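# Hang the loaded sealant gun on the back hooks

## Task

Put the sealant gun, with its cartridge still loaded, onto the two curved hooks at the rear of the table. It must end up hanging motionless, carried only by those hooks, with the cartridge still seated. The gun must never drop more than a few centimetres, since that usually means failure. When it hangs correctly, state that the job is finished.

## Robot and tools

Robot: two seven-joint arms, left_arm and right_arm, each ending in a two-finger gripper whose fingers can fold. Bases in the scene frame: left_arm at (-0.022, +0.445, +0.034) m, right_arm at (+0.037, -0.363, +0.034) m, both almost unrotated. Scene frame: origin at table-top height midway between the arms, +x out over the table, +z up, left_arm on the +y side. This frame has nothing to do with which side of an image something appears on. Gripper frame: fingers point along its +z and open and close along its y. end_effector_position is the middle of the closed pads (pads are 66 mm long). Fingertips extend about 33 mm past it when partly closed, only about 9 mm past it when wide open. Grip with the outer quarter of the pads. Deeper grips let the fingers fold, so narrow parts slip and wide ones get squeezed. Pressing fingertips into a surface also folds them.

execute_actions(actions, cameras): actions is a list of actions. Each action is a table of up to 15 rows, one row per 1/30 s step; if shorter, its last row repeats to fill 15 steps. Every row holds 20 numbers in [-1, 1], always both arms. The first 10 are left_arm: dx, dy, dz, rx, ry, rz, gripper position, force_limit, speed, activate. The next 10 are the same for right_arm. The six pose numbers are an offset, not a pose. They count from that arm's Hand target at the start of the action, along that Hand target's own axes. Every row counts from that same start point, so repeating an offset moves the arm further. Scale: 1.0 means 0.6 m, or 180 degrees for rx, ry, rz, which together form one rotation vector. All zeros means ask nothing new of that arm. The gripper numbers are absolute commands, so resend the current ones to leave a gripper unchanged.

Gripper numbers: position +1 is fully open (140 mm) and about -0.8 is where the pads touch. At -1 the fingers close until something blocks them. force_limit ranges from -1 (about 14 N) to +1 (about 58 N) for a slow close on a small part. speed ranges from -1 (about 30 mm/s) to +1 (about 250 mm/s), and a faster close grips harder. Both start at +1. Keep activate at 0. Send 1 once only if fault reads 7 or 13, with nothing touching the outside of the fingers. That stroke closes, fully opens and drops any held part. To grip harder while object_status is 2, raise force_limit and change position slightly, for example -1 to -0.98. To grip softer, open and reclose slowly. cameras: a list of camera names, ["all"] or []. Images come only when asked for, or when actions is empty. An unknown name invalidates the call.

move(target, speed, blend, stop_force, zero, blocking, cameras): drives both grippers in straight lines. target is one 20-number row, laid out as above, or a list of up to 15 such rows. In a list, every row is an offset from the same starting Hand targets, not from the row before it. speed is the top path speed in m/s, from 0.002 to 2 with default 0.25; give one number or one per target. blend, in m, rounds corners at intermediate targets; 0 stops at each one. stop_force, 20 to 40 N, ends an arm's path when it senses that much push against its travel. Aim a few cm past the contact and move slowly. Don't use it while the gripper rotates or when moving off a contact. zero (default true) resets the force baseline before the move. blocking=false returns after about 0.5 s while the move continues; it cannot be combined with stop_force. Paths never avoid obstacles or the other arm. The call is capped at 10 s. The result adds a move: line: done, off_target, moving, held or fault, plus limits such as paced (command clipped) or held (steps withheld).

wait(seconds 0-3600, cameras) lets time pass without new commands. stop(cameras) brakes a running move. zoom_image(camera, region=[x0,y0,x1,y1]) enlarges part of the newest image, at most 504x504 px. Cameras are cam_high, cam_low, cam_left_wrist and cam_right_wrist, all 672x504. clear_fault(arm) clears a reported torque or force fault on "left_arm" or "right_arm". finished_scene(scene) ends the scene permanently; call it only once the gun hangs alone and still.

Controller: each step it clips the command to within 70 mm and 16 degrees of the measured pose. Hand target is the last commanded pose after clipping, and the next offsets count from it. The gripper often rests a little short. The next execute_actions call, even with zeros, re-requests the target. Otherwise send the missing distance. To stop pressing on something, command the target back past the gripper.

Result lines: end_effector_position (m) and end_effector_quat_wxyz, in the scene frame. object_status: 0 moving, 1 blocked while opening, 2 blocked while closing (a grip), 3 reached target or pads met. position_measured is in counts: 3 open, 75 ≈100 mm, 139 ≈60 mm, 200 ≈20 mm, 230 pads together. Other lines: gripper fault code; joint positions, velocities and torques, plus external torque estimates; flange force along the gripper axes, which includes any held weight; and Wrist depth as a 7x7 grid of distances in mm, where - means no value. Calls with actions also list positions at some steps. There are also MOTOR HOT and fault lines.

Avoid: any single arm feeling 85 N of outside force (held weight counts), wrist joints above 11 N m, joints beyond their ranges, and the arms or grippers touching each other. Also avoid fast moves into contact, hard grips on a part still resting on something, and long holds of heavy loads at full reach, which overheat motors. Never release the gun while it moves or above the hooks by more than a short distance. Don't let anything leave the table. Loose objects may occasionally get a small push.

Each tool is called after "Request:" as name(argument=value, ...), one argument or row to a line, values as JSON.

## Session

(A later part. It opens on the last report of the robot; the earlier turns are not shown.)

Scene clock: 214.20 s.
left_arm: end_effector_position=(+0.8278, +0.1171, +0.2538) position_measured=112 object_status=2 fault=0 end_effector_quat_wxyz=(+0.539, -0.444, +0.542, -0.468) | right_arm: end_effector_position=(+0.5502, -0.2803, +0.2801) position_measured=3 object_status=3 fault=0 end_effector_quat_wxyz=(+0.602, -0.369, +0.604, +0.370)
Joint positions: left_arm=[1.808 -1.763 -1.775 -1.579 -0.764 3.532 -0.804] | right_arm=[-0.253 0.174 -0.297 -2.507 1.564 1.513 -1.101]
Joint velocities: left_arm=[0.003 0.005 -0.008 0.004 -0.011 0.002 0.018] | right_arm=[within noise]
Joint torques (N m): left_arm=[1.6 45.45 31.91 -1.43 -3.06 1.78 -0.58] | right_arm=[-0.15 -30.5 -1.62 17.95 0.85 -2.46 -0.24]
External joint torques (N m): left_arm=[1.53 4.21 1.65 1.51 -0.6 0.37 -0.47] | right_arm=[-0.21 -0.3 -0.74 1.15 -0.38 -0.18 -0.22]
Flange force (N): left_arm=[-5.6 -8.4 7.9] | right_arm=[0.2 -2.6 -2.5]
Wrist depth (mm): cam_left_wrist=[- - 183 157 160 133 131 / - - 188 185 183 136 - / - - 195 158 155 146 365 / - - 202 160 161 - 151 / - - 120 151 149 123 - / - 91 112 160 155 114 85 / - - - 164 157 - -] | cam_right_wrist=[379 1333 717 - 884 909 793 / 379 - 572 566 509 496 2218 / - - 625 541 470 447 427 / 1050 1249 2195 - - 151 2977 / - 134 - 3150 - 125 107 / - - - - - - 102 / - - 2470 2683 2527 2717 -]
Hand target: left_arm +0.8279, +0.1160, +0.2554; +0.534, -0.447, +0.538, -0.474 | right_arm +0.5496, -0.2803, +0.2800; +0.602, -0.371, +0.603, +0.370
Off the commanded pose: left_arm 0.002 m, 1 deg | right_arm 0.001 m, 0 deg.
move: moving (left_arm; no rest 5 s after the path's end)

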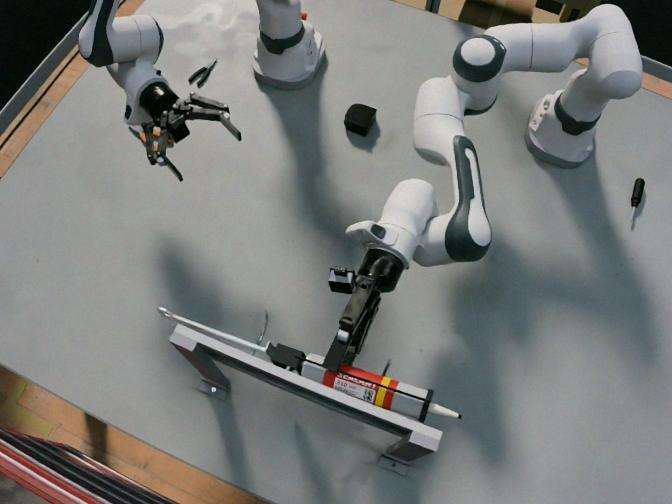

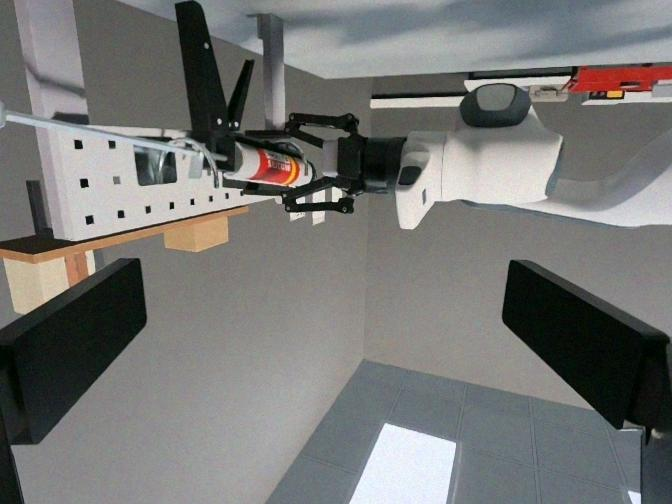

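Request:
move(
  target=[0.0018,0.0115,-0.003,0,0,0,-1,0.5,-1,0,0,0,0,0,0,0,1,0,-1,0],
  speed=0.015,
  cameras=["cam_right_wrist"],
)

Request:
zoom_image(
  camera="cam_right_wrist",
  region=[60, 50, 340, 250],
)

Scene clock: 220.17 s.
left_arm: end_effector_position=(+0.8267, +0.1169, +0.2532) position_measured=112 object_status=2 fault=0 end_effector_quat_wxyz=(+0.541, -0.441, +0.541, -0.469) | right_arm: end_effector_position=(+0.5502, -0.2803, +0.2801) position_measured=3 object_status=3 fault=0 end_effector_quat_wxyz=(+0.602, -0.369, +0.604, +0.370)
Joint positions: left_arm=[1.809 -1.771 -1.778 -1.571 -0.801 3.536 -0.772] | right_arm=[-0.253 0.174 -0.297 -2.507 1.564 1.513 -1.101]
Joint torques (N m): left_arm=[0.26 42.57 28.41 -1.48 -2.88 1.34 -1.05] | right_arm=[-0.17 -30.5 -1.62 17.97 0.86 -2.47 -0.21]
External joint torques (N m): left_arm=[0.11 1.36 -1.73 1.66 -0.47 -0.11 -0.94] | right_arm=[-0.23 -0.34 -0.74 1.24 -0.37 -0.19 -0.18]
Flange force (N): left_arm=[-2.7 -1.6 2.8] | right_arm=[0.1 -2.8 -2.5]
Wrist depth (mm): cam_left_wrist=[- - 184 158 158 132 131 / - - 190 186 184 136 330 / - - 196 157 154 146 349 / - - 203 166 160 - 151 / - 1128 113 151 149 123 - / - 91 - 161 155 114 85 / - - - 164 158 - -] | cam_right_wrist=[370 1367 690 - 817 - - / 385 1430 559 552 469 484 2012 / 376 - 600 541 466 447 441 / 1035 1242 1890 - - - - / - 137 - - - 125 106 / - - - - 3344 3196 102 / 1342 - - - - 2717 -]
Hand target: left_arm +0.8263, +0.1160, +0.2483; +0.534, -0.447, +0.538, -0.474 | right_arm +0.5496, -0.2803, +0.2800; +0.602, -0.371, +0.603, +0.370
Off the commanded pose: left_arm 0.005 m, 1 deg | right_arm 0.001 m, 0 deg.
move: off_target (left_arm)

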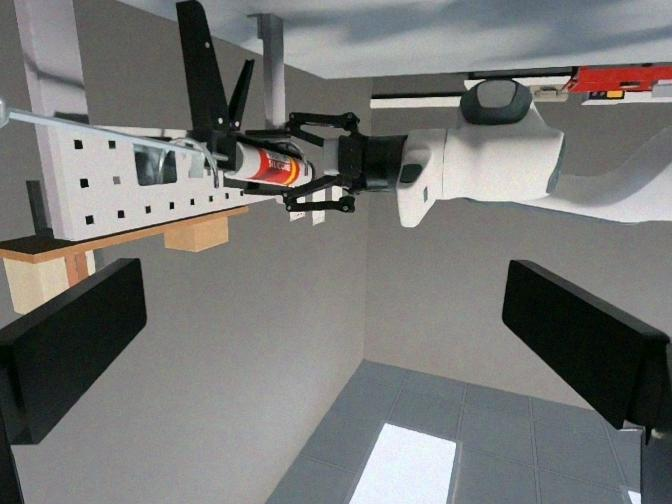

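Scaled by 1.800.

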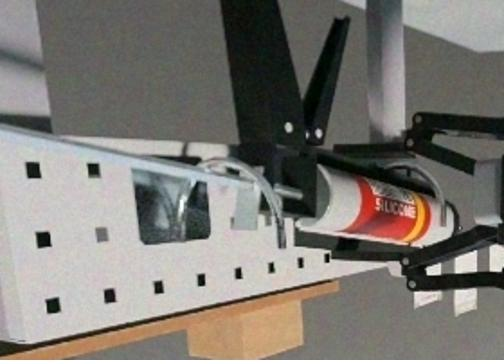

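Request:
move(
  target=[0,0,0,0,0,0.016,-1,0.5,-1,0,0,0,0,0,0,0,1,0,-1,0],
  speed=0.03,
)

Request:
execute_actions(
  actions=[
    [[0,0,0,0,0,0,1,0.5,-1,0,0,0,0,0,0,0,1,0,-1,0]],
    [[0,0,0,0,0,0,1,0.5,-1,0,0,0,0,0,0,0,1,0,-1,0]],
    [[0,0,0,0,0,0,1,0.5,-1,0,0,0,0,0,0,0,1,0,-1,0]],
    [[0,0,0,0,0,0,1,0.5,-1,0,0,0,0,0,0,0,1,0,-1,0]],
    [[0,0,0,0,0,0,1,0.5,-1,0,0,0,0,0,0,0,1,0,-1,0]],
  ],
  cameras=["cam_high","cam_left_wrist","cam_right_wrist"],
)

Scene clock: 226.90 s.
left_arm: end_effector_position=(+0.8266, +0.1169, +0.2532) position_measured=112 object_status=2 fault=0 end_effector_quat_wxyz=(+0.543, -0.438, +0.543, -0.468) | right_arm: end_effector_position=(+0.5502, -0.2803, +0.2801) position_measured=3 object_status=3 fault=0 end_effector_quat_wxyz=(+0.602, -0.369, +0.604, +0.370)
Joint positions: left_arm=[1.809 -1.775 -1.776 -1.571 -0.803 3.537 -0.767] | right_arm=[-0.253 0.174 -0.297 -2.507 1.564 1.513 -1.101]
Joint velocities: left_arm=[-0.001 -0.001 0.001 -0.001 0.003 0.001 -0.004] | right_arm=[within noise]
Joint torques (N m): left_arm=[-0.26 40.87 30.25 -2.46 -1 0.97 0.37] | right_arm=[-0.12 -30.46 -1.62 17.94 0.86 -2.47 -0.23]
External joint torques (N m): left_arm=[-0.46 -0.18 0.26 0.81 1.4 -0.46 0.47] | right_arm=[-0.23 -0.22 -0.78 1.06 -0.38 -0.18 -0.2]
Flange force (N): left_arm=[0.7 -1.9 2.9] | right_arm=[0.3 -2.5 -2.6]
Wrist depth (mm): cam_left_wrist=[- - 185 153 159 131 131 / - - 190 188 185 136 - / - - 197 157 155 145 - / 1003 - 203 163 158 - 150 / - - 120 151 149 123 - / - 91 113 162 155 114 85 / - - - 165 158 - -] | cam_right_wrist=[375 - 703 - 826 820 790 / 384 1301 572 552 2860 474 2860 / 397 - 581 550 470 459 448 / 1025 1098 2050 2860 3622 5175 - / - 138 - - 3881 125 107 / 1264 - - 4436 - - 102 / 1286 - - 2110 - - -]
Hand target: left_arm +0.8263, +0.1160, +0.2483; +0.546, -0.434, +0.549, -0.461 | right_arm +0.5496, -0.2803, +0.2800; +0.602, -0.371, +0.603, +0.370
Off the commanded pose: left_arm 0.005 m, 1 deg | right_arm 0.001 m, 0 deg.
move: off_target (left_arm)

Scene clock: 229.60 s.
left_arm: end_effector_position=(+0.8265, +0.1161, +0.2500) position_measured=3 object_status=3 fault=0 end_effector_quat_wxyz=(+0.545, -0.435, +0.547, -0.464) | right_arm: end_effector_position=(+0.5502, -0.2803, +0.2801) position_measured=3 object_status=3 fault=0 end_effector_quat_wxyz=(+0.602, -0.369, +0.604, +0.370)
Joint positions: left_arm=[1.808 -1.779 -1.775 -1.571 -0.794 3.535 -0.767] | right_arm=[-0.253 0.174 -0.297 -2.507 1.564 1.513 -1.101]
Joint torques (N m): left_arm=[0.01 42.78 31.45 -3.75 -2.03 1.17 0.06] | right_arm=[-0.13 -30.43 -1.62 17.93 0.86 -2.47 -0.25]
External joint torques (N m): left_arm=[-0.2 1.64 1.39 -0.39 0.4 -0.22 0.17] | right_arm=[-0.24 -0.11 -0.79 1.05 -0.38 -0.18 -0.22]
External joint torques at the end of the 1st action: left_arm=[-0.18 1.53 1.24 -0.46 0.29 -0.35 0.18] | right_arm=[-0.29 -0.28 -0.84 1.12 -0.37 -0.17 -0.23]
External joint torques at the end of the 2nd action: left_arm=[0.06 1.54 1.32 -0.59 0.41 -0.24 0.11] | right_arm=[-0.28 -0.21 -0.8 1.04 -0.39 -0.18 -0.22]
External joint torques at the end of the 3rd action: left_arm=[-0.13 1.66 1.44 -0.43 0.38 -0.23 0.18] | right_arm=[-0.2 -0.26 -0.72 1.12 -0.39 -0.19 -0.21]
External joint torques at the end of the 4th action: left_arm=[0.05 1.52 1.31 -0.54 0.37 -0.23 0.1] | right_arm=[-0.08 -0.19 -0.68 1.08 -0.39 -0.19 -0.19]
Flange force (N): left_arm=[-2.7 -5.6 -2.1] | right_arm=[0.7 -2.6 -2.6]
Flange force at the end of the 1st action (N): left_arm=[-2.1 -5.1 -2.2] | right_arm=[0.3 -2.5 -2.7]
Flange force at the end of the 2nd action (N): left_arm=[-3.2 -5.4 -2.2] | right_arm=[0.4 -2.4 -2.7]
Flange force at the end of the 3rd action (N): left_arm=[-2.7 -5.6 -2.0] | right_arm=[0.3 -2.5 -2.5]
Flange force at the end of the 4th action (N): left_arm=[-3.0 -5.2 -2.0] | right_arm=[0.4 -2.6 -2.2]
Wrist depth (mm): cam_left_wrist=[- 976 185 136 149 172 202 / - - 191 139 173 161 - / - - 197 130 159 176 - / - - 204 131 - 202 - / - 123 212 132 128 - 117 / - 111 - 135 129 - - / - 1217 - 137 132 237 231] | cam_right_wrist=[379 675 752 - 785 793 - / 386 505 747 2557 3563 474 1811 / - - 586 539 462 451 446 / 1016 1228 - - 3293 151 - / - 137 - - 5434 125 102 / - - 2977 - - - 102 / 1421 1698 2195 - 2470 3506 -]
Hand target: left_arm +0.8263, +0.1160, +0.2483; +0.546, -0.434, +0.549, -0.461 | right_arm +0.5496, -0.2803, +0.2800; +0.602, -0.371, +0.603, +0.370
Off the commanded pose: left_arm 0.002 m, 1 deg | right_arm 0.001 m, 0 deg.
Step readings (end_effector_position of left_arm | right_arm; steps 1 to 15: 1st action; 16 to 30: 2nd action; 31 to 45: 3rd action; 46 to 60: 4th action; 61 to 75: 5th action):
0: (+0.8266, +0.1169, +0.2532) | (+0.5502, -0.2803, +0.2801)
1: (+0.8266, +0.1169, +0.2532) | (+0.5502, -0.2803, +0.2801)
2: (+0.8266, +0.1169, +0.2532) | (+0.5502, -0.2803, +0.2801)
4: (+0.8266, +0.1168, +0.2531) | (+0.5502, -0.2803, +0.2801)
8: (+0.8266, +0.1165, +0.2517) | (+0.5502, -0.2803, +0.2801)
15: (+0.8265, +0.1161, +0.2504) | (+0.5502, -0.2803, +0.2801)
16: (+0.8265, +0.1161, +0.2503) | (+0.5502, -0.2803, +0.2801)
17: (+0.8265, +0.1161, +0.2503) | (+0.5502, -0.2803, +0.2801)
19: (+0.8265, +0.1161, +0.2502) | (+0.5502, -0.2803, +0.2801)
23: (+0.8265, +0.1161, +0.2501) | (+0.5502, -0.2803, +0.2801)
30: (+0.8265, +0.1161, +0.2501) | (+0.5502, -0.2803, +0.2801)
31: (+0.8265, +0.1161, +0.2501) | (+0.5502, -0.2803, +0.2801)
32: (+0.8265, +0.1161, +0.2501) | (+0.5502, -0.2803, +0.2801)
34: (+0.8265, +0.1161, +0.2501) | (+0.5502, -0.2803, +0.2801)
38: (+0.8265, +0.1161, +0.2500) | (+0.5502, -0.2803, +0.2801)
45: (+0.8265, +0.1161, +0.2500) | (+0.5502, -0.2803, +0.2801)
46: (+0.8265, +0.1161, +0.2500) | (+0.5502, -0.2803, +0.2801)
47: (+0.8265, +0.1161, +0.2500) | (+0.5502, -0.2803, +0.2801)
49: (+0.8265, +0.1161, +0.2500) | (+0.5502, -0.2803, +0.2801)
53: (+0.8265, +0.1161, +0.2500) | (+0.5502, -0.2803, +0.2801)
60: (+0.8265, +0.1161, +0.2500) | (+0.5502, -0.2803, +0.2801)
61: (+0.8265, +0.1161, +0.2500) | (+0.5502, -0.2803, +0.2801)
62: (+0.8265, +0.1161, +0.2500) | (+0.5502, -0.2803, +0.2801)
64: (+0.8265, +0.1161, +0.2500) | (+0.5502, -0.2803, +0.2801)
68: (+0.8265, +0.1161, +0.2500) | (+0.5502, -0.2803, +0.2801)
75: (+0.8265, +0.1161, +0.2500) | (+0.5502, -0.2803, +0.2801)

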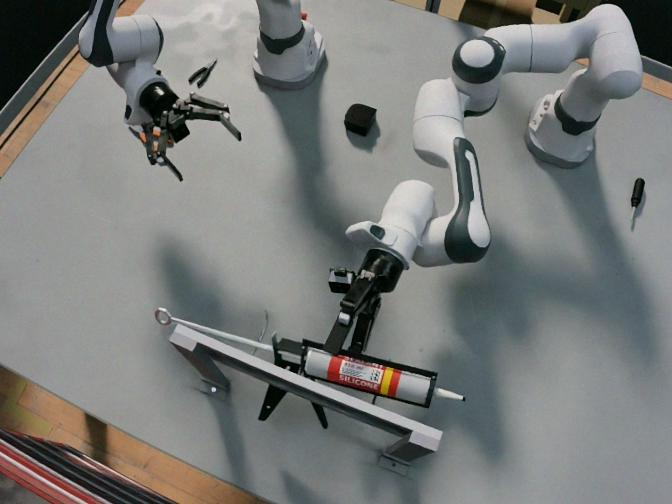

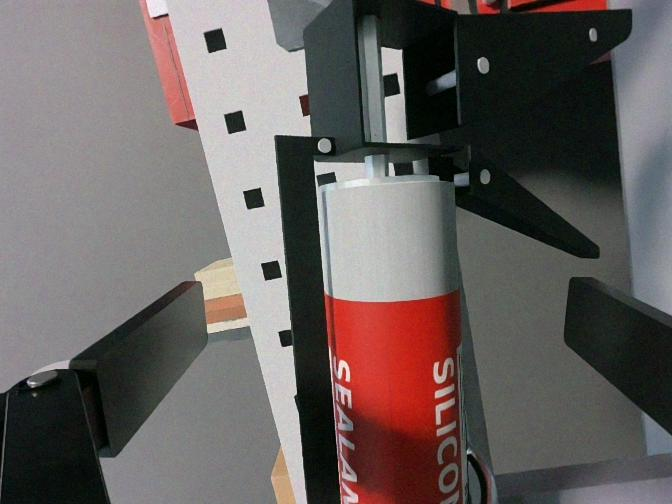

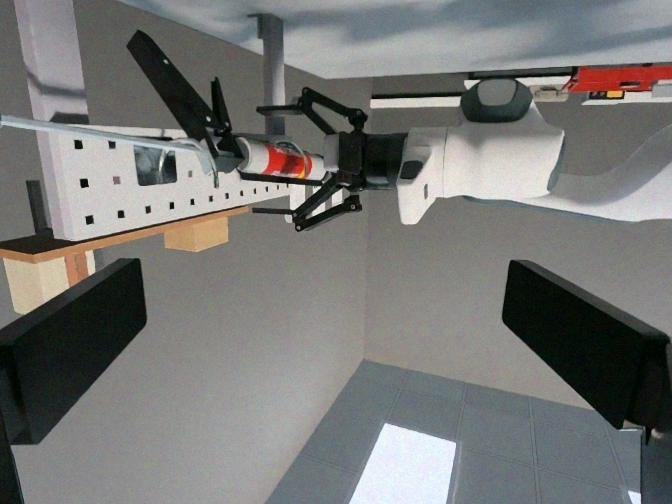

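Request:
move(
  target=[0,0,-0.27,0,0,0,1,0.5,-1,0,0,0,0,0,0,0,1,0,-1,0],
  speed=0.15,
  cameras=["cam_high","cam_right_wrist"],
)

Request:
zoom_image(
  camera="cam_right_wrist",
  region=[60, 50, 340, 250],
)

Scene clock: 234.20 s.
left_arm: end_effector_position=(+0.6652, +0.1216, +0.2444) position_measured=3 object_status=3 fault=0 end_effector_quat_wxyz=(+0.548, -0.432, +0.551, -0.458) | right_arm: end_effector_position=(+0.5502, -0.2803, +0.2801) position_measured=3 object_status=3 fault=0 end_effector_quat_wxyz=(+0.602, -0.369, +0.604, +0.370)
Joint positions: left_arm=[1.351 -1.631 -1.956 -2.167 -0.803 3.694 -0.769] | right_arm=[-0.253 0.174 -0.297 -2.507 1.564 1.513 -1.101]
Joint velocities: left_arm=[0 0.002 -0.002 0 -0.002 0.005 0] | right_arm=[within noise]
Joint torques (N m): left_arm=[0.12 30.64 30.11 -4.35 -2.76 1.77 -0.3] | right_arm=[-0.15 -30.45 -1.6 17.96 0.86 -2.45 -0.25]
External joint torques (N m): left_arm=[0.04 2.31 0.37 -0.61 -0.12 0.39 -0.19] | right_arm=[-0.29 -0.11 -0.79 1.07 -0.38 -0.15 -0.22]
Flange force (N): left_arm=[-7.8 -6.2 -2.8] | right_arm=[0.7 -2.7 -2.6]
Wrist depth (mm): cam_left_wrist=[- - 335 326 739 671 - / - - 802 325 334 - - / - - 359 313 334 - - / - 1362 1122 290 349 - - / - 128 1122 294 367 394 124 / - 119 1321 307 392 400 112 / - - - 1134 - - -] | cam_right_wrist=[377 1367 706 811 842 823 - / 384 538 580 3196 526 468 421 / - - 528 2587 497 441 407 / 1025 1103 2070 3150 3881 3019 - / - 1598 - - - 125 107 / - - 2937 - - - 102 / - - - 2860 2786 - -]
Hand target: left_arm +0.6644, +0.1213, +0.2450; +0.546, -0.434, +0.549, -0.461 | right_arm +0.5496, -0.2803, +0.2800; +0.602, -0.371, +0.603, +0.370
Off the commanded pose: left_arm 0.001 m, 0 deg | right_arm 0.001 m, 0 deg.
move: done

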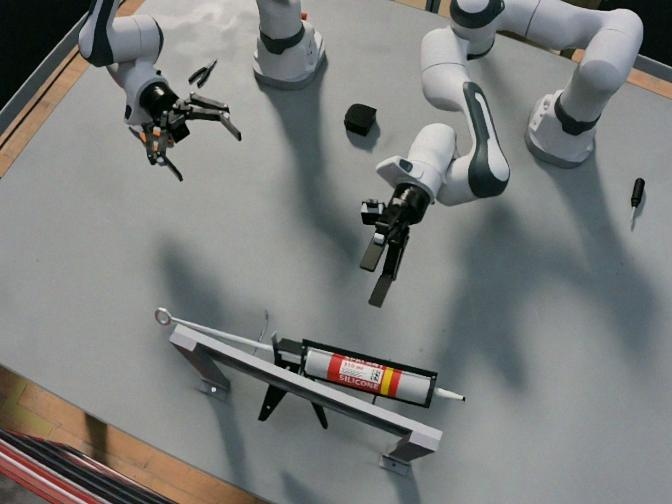

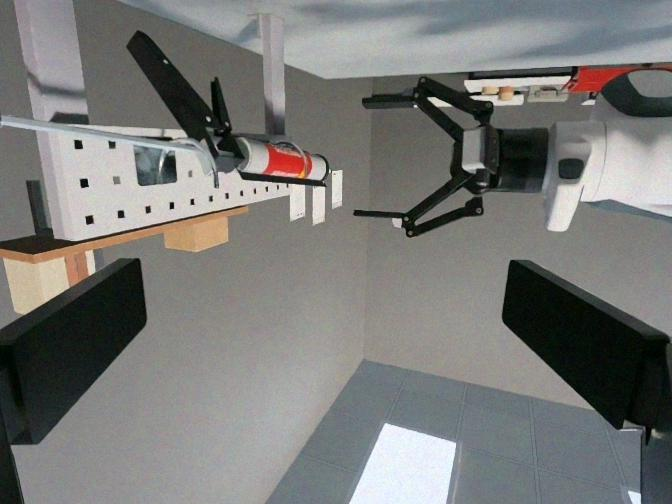

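Scaled by 1.800.

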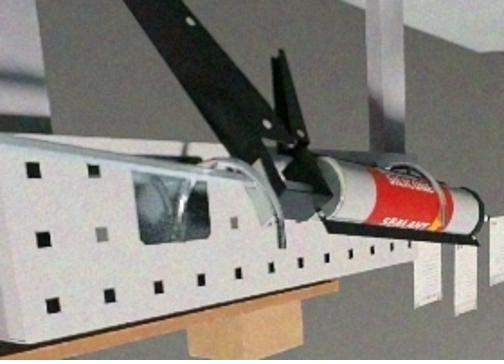

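Hung at rest.

Request:
finished_scene(
  scene=3,
)

The scene is finished: the task was done.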